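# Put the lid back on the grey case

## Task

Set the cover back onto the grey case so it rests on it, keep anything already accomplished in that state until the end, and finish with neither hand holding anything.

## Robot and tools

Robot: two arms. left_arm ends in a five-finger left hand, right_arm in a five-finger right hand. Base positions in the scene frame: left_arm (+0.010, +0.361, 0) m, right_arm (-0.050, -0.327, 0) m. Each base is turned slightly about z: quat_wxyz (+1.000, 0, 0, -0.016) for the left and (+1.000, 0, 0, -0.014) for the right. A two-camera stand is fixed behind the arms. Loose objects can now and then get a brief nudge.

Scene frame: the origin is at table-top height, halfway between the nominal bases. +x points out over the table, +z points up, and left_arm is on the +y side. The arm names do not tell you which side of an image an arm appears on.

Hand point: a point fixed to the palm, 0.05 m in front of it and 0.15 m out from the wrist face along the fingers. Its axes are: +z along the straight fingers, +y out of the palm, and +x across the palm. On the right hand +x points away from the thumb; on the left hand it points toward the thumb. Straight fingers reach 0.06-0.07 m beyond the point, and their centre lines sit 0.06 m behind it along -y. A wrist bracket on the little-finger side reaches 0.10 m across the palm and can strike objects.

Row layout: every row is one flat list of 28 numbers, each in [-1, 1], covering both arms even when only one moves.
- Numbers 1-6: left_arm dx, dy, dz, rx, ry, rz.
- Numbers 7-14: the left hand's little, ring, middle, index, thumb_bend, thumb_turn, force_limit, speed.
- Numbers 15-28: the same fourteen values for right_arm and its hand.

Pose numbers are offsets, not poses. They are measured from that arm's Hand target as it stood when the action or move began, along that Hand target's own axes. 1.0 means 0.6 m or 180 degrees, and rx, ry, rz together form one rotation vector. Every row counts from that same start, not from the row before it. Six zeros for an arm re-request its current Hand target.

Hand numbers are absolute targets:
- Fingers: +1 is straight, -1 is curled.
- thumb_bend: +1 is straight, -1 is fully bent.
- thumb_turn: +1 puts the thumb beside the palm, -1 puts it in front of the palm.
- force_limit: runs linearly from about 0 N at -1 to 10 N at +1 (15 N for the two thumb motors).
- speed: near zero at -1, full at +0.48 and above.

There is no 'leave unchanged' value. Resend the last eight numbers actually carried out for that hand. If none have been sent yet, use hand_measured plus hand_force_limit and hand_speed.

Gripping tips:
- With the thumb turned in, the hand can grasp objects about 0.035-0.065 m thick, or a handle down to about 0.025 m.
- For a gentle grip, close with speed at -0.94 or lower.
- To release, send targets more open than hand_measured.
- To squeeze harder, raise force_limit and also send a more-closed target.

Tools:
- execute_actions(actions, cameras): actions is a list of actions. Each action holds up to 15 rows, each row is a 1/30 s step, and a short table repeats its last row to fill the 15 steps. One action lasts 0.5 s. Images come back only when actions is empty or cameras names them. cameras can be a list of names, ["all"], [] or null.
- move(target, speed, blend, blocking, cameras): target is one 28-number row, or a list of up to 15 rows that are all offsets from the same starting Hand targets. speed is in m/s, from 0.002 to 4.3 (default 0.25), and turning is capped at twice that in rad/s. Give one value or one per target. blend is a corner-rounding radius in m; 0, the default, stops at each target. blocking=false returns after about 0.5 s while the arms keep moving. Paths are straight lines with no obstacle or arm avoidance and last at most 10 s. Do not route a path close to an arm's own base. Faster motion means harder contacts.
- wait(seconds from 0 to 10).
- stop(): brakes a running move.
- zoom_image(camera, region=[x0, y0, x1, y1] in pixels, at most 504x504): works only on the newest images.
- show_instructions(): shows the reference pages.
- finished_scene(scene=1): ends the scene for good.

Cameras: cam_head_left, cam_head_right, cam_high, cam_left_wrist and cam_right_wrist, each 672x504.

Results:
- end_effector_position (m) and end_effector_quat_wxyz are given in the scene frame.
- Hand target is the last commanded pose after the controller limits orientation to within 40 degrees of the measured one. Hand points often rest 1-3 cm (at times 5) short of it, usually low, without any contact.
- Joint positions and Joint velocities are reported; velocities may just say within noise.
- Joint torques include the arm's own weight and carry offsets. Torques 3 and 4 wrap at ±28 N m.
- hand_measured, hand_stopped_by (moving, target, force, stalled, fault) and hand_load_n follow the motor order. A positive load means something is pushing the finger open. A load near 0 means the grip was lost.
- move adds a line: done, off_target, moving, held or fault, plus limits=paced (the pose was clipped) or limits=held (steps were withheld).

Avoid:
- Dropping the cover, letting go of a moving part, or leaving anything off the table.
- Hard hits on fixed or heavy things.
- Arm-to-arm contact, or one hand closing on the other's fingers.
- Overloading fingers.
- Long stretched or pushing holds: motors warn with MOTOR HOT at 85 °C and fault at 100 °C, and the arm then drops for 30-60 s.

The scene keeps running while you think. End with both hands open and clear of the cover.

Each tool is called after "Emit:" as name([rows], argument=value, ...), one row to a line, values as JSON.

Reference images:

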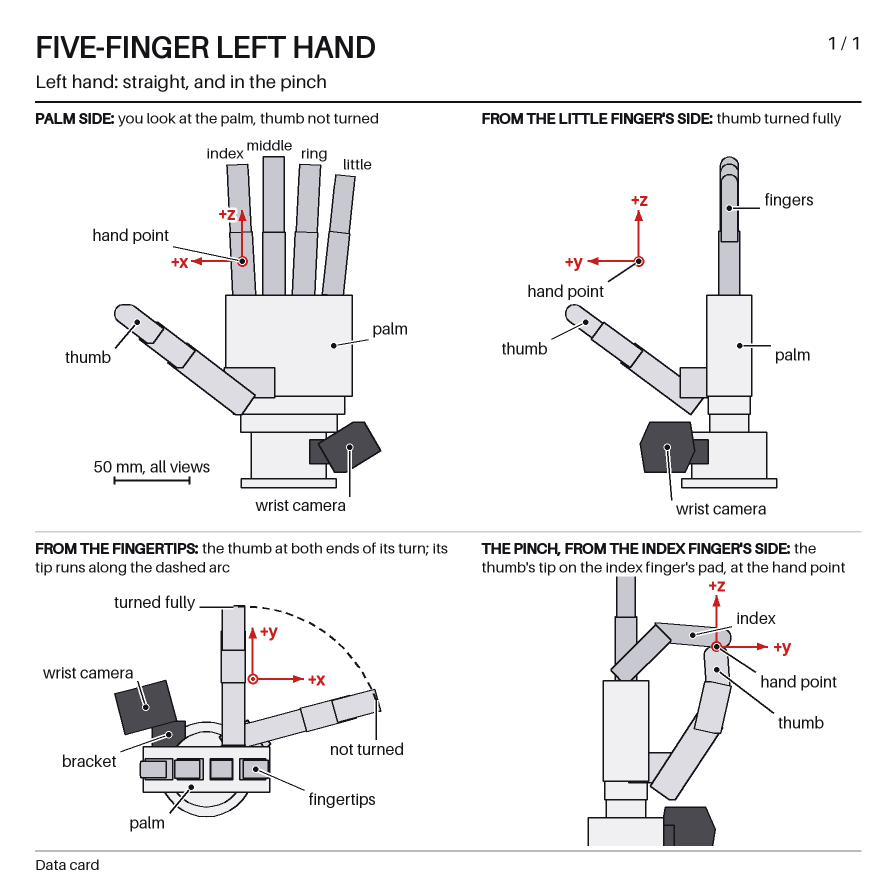

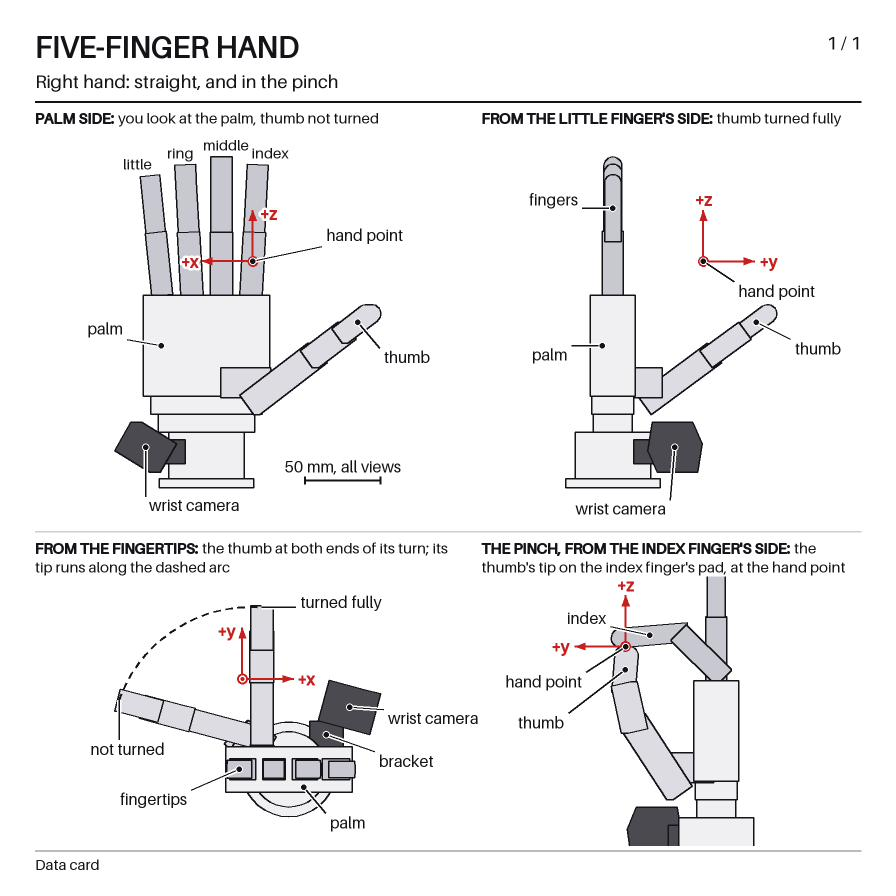

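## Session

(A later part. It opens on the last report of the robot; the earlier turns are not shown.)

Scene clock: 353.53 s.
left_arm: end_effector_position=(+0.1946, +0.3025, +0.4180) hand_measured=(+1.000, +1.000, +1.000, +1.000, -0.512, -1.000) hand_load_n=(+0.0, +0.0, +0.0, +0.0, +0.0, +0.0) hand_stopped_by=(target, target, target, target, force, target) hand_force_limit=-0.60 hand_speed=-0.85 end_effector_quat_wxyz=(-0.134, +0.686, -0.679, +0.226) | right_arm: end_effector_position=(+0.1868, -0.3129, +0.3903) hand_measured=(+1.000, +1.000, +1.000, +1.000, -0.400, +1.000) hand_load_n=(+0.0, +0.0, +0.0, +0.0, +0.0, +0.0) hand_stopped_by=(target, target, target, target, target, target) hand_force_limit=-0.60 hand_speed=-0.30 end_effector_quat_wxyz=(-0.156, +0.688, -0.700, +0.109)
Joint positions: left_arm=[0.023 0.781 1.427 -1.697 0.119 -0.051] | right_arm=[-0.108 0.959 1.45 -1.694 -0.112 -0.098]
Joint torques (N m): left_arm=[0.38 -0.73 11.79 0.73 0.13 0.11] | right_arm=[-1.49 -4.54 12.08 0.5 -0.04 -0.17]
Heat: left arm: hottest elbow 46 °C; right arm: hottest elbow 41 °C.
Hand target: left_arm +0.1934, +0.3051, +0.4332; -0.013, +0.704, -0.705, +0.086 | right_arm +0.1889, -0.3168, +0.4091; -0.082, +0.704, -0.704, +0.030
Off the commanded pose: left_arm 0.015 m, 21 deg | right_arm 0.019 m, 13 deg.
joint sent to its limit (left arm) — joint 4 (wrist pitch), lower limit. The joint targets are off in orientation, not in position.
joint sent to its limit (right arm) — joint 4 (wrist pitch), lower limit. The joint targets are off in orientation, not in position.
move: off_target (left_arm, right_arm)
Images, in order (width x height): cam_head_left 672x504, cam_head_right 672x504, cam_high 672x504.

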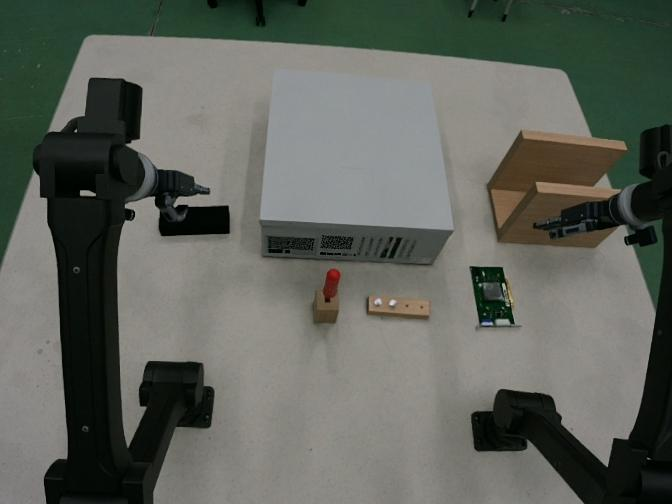

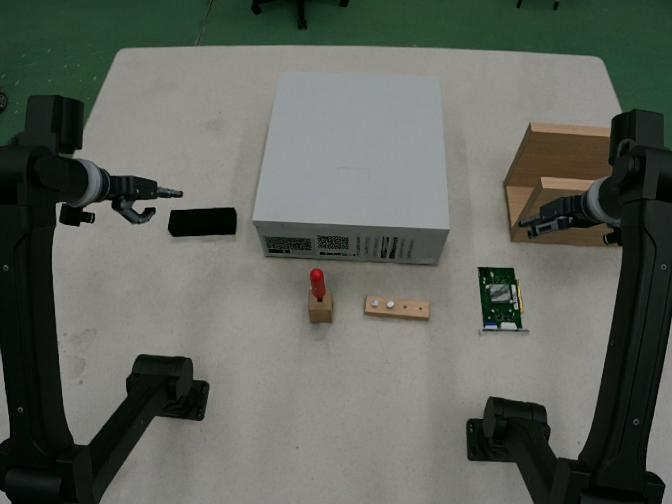

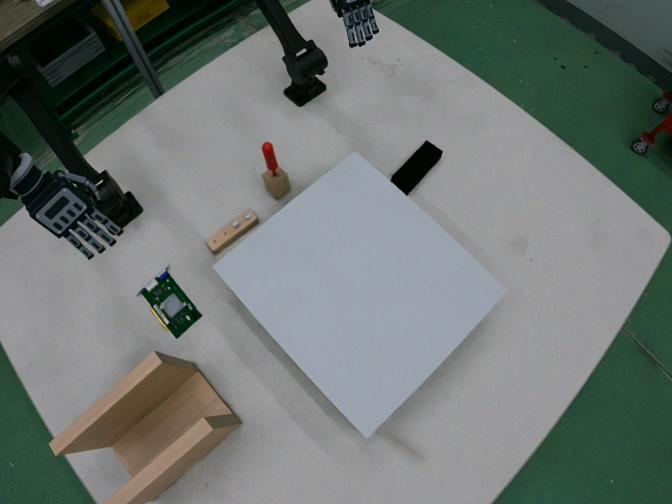

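Emit:
move([
  [-0.0448,-0.3405,0.049,0.4272,-0.0266,0.0237,1,1,1,1,-0.6,-1,-0.6,-0.85,-0.0267,-0.3497,0.0397,0.4209,0.0188,-0.0173,1,1,1,1,-0.4,1,-0.6,-0.3],
  [-0.0093,-0.666,0.3698,0.4272,-0.0266,0.0237,1,1,1,1,-0.6,-1,-0.6,-0.85,-0.0047,-0.6693,0.3595,0.4209,0.0188,-0.0173,1,1,1,1,-0.4,1,-0.6,-0.3],
], speed=0.28, blend=[0.05, 0], cameras=["all"])

Scene clock: 364.17 s.
left_arm: end_effector_position=(+0.6030, +0.2965, +0.2394) hand_measured=(+1.000, +1.000, +1.000, +1.000, -0.512, -1.000) hand_load_n=(+0.0, +0.0, +0.0, +0.0, +0.0, +0.0) hand_stopped_by=(target, target, target, target, force, target) hand_force_limit=-0.60 hand_speed=-0.85 end_effector_quat_wxyz=(-0.463, +0.538, -0.534, +0.459) | right_arm: end_effector_position=(+0.5968, -0.3084, +0.2208) hand_measured=(+1.000, +1.000, +1.000, +1.000, -0.400, +1.000) hand_load_n=(-0.5, +0.0, +0.0, +0.0, +0.0, +0.0) hand_stopped_by=(target, target, target, target, target, target) hand_force_limit=-0.60 hand_speed=-0.30 end_effector_quat_wxyz=(-0.452, +0.541, -0.538, +0.462)
Joint positions: left_arm=[-0.053 1.334 0.857 0.326 -0.092 -0.014] | right_arm=[0.007 1.493 0.976 0.351 -0.013 -0.016]
Joint torques (N m): left_arm=[-1.26 -9 13.96 2.92 0.01 0.14] | right_arm=[0.03 -12.57 13.93 2.61 0.14 0.11]
Heat: left arm: hottest elbow 45 °C; right arm: hottest elbow 41 °C.
Hand target: left_arm +0.6201, +0.2906, +0.2700; -0.478, +0.521, -0.521, +0.478 | right_arm +0.6193, -0.3006, +0.2601; -0.477, +0.522, -0.522, +0.477
Off the commanded pose: left_arm 0.036 m, 4 deg | right_arm 0.046 m, 4 deg.
move: off_target (left_arm, right_arm)

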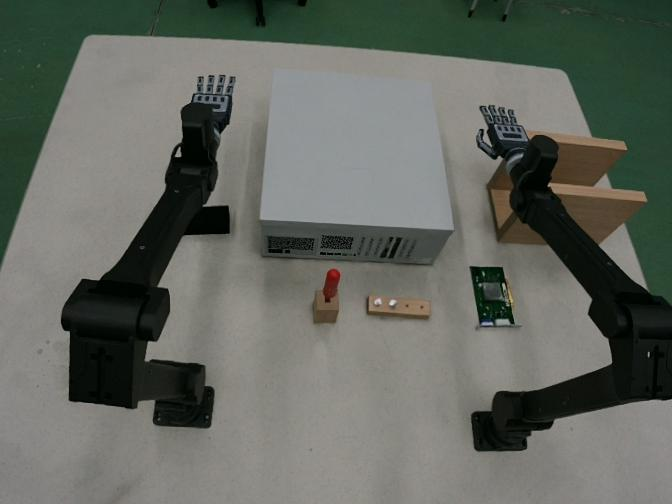

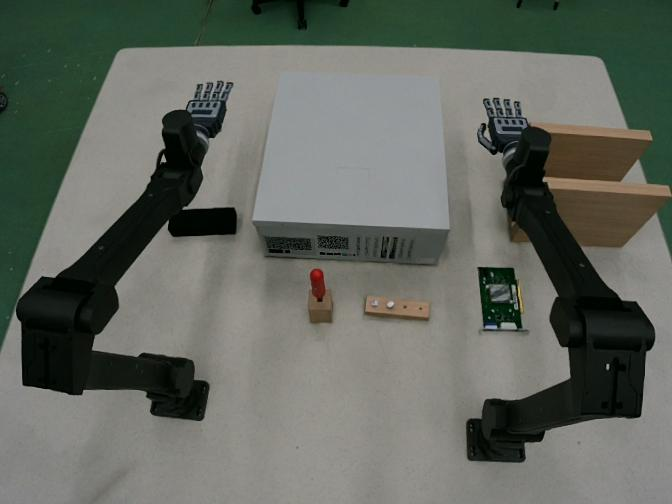

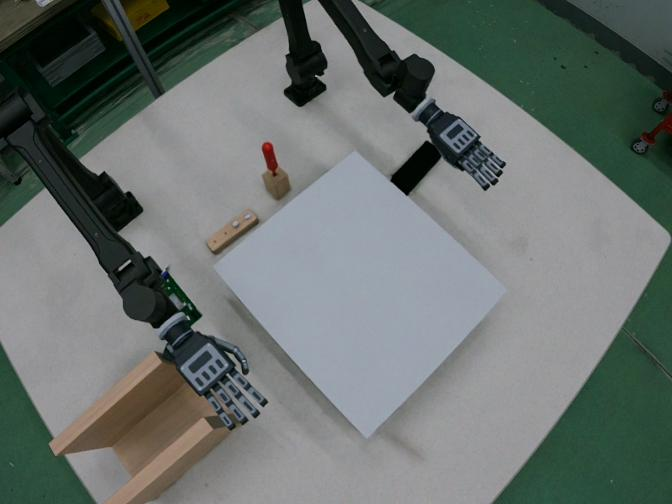

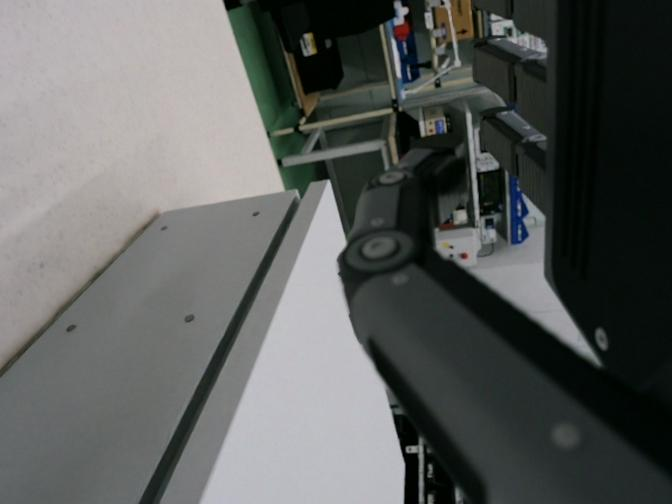

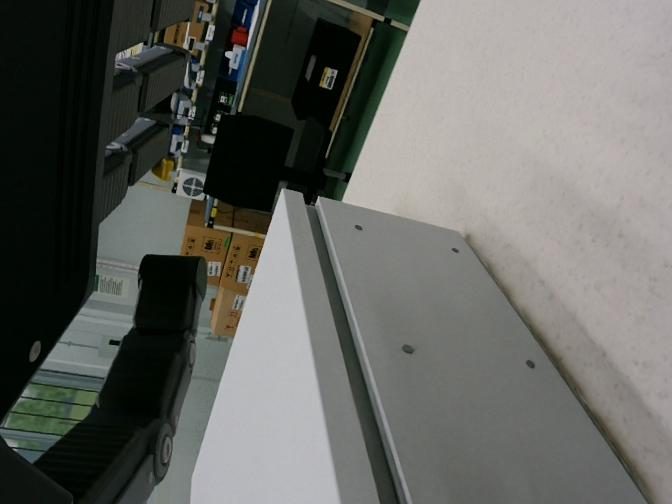

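Emit:
zoom_image(camera="cam_right_wrist", region=[180, 170, 560, 500])

Emit:
zoom_image(camera="cam_left_wrist", region=[120, 160, 450, 500])

Emit:
zoom_image(camera="cam_right_wrist", region=[250, 170, 370, 270])

Emit:
zoom_image(camera="cam_left_wrist", region=[250, 160, 370, 260])

Scaled by 1.326 from the camera's 672x504 image, which has a finer 960x720 frame.

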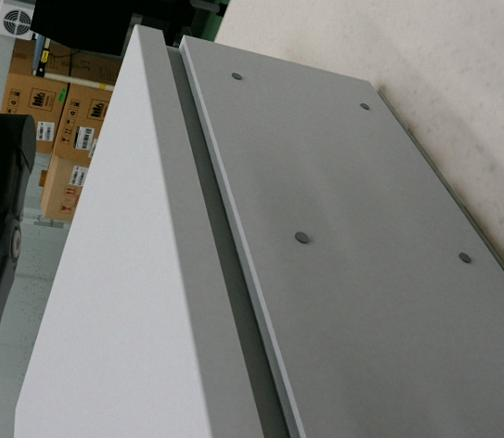

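Scaled by 1.482 from the camera's 672x504 image, which has a finer 960x720 frame.

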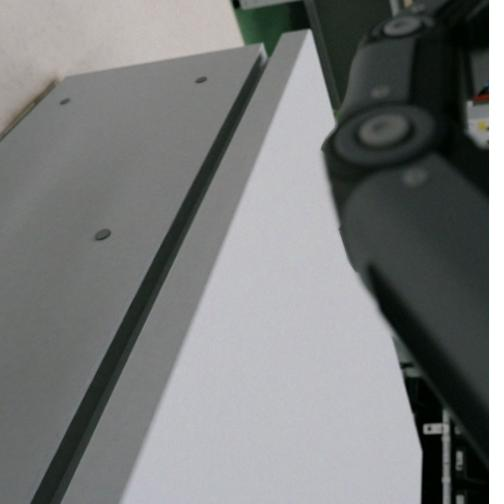

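Scaled by 4.200 from the camera's 672x504 image, which has a finer 960x720 frame.

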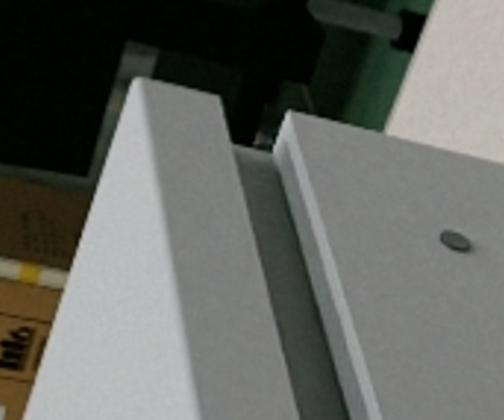

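Scaled by 4.200 from the camera's 672x504 image, which has a finer 960x720 frame.

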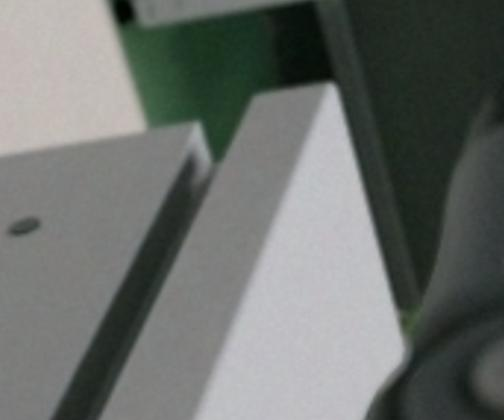

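Emit:
zoom_image(camera="cam_left_wrist", region=[180, 280, 300, 400])

Emit:
zoom_image(camera="cam_right_wrist", region=[300, 280, 420, 400])

Emit:
zoom_image(camera="cam_left_wrist", region=[270, 170, 350, 250])

Emit:
zoom_image(camera="cam_right_wrist", region=[270, 180, 350, 260])

Scaled by 4.200 from the camera's 672x504 image, which has a finer 960x720 frame.

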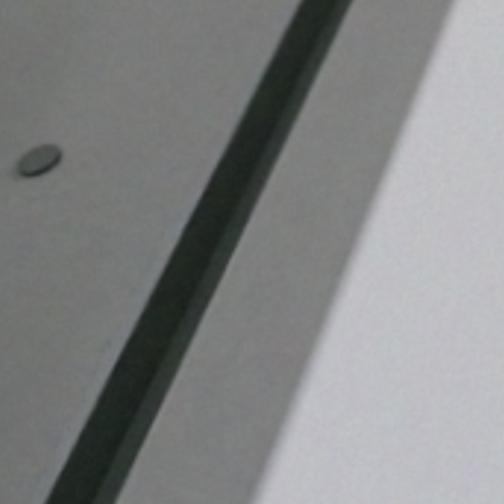

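Scaled by 4.200 from the camera's 672x504 image, which has a finer 960x720 frame.

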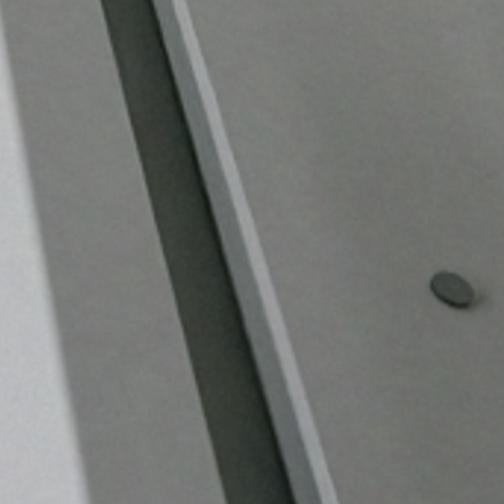

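Scaled by 6.300 from the camera's 672x504 image, which has a finer 960x720 frame.

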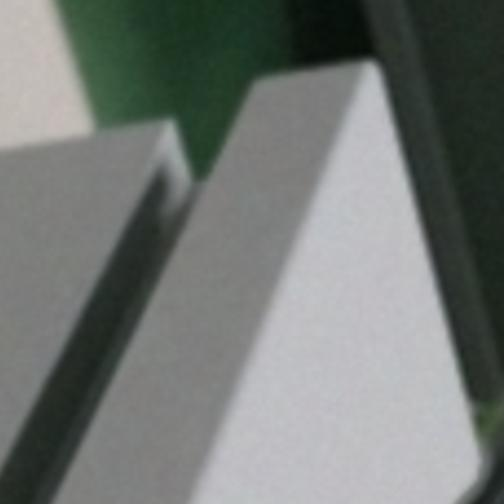

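Scaled by 6.300 from the camera's 672x504 image, which has a finer 960x720 frame.

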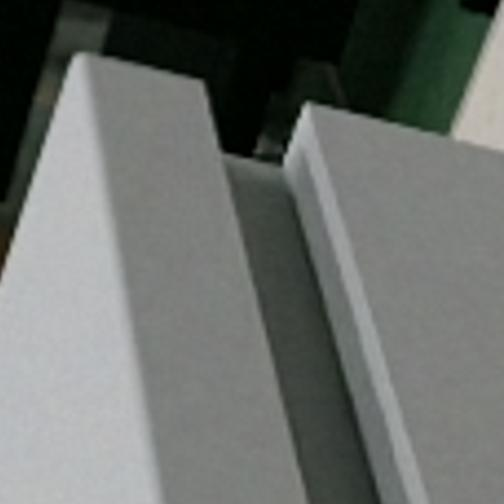

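Emit:
zoom_image(camera="cam_left_wrist", region=[250, 210, 330, 270])

Emit:
zoom_image(camera="cam_left_wrist", region=[120, 420, 240, 504])

Emit:
zoom_image(camera="cam_right_wrist", region=[280, 220, 360, 280])

Emit:
zoom_image(camera="cam_right_wrist", region=[320, 420, 440, 504])

Scaled by 6.300 from the camera's 672x504 image, which has a finer 960x720 frame.

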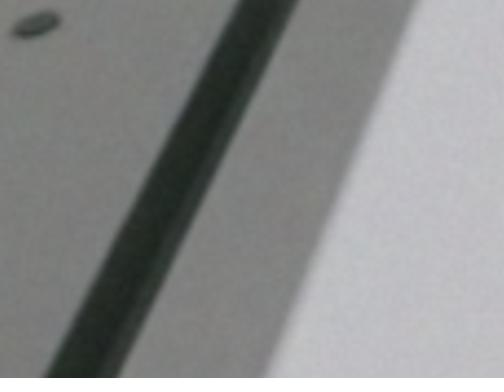

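Scaled by 4.200 from the camera's 672x504 image, which has a finer 960x720 frame.

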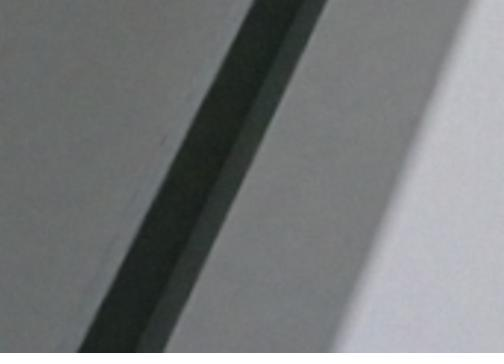

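Scaled by 6.300 from the camera's 672x504 image, which has a finer 960x720 frame.

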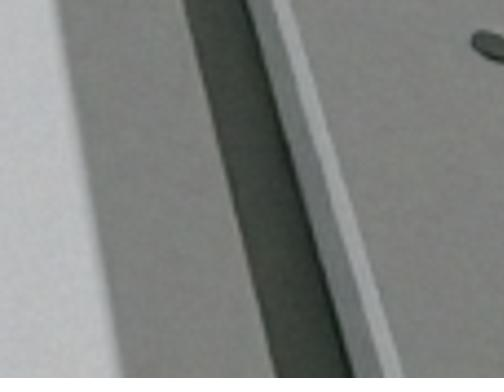

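Scaled by 4.200 from the camera's 672x504 image, which has a finer 960x720 frame.

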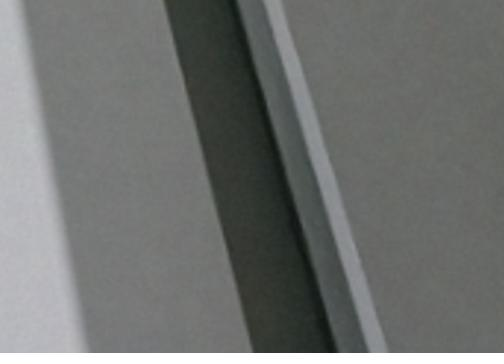

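Emit:
finished_scene()

The scene is finished: the task was done.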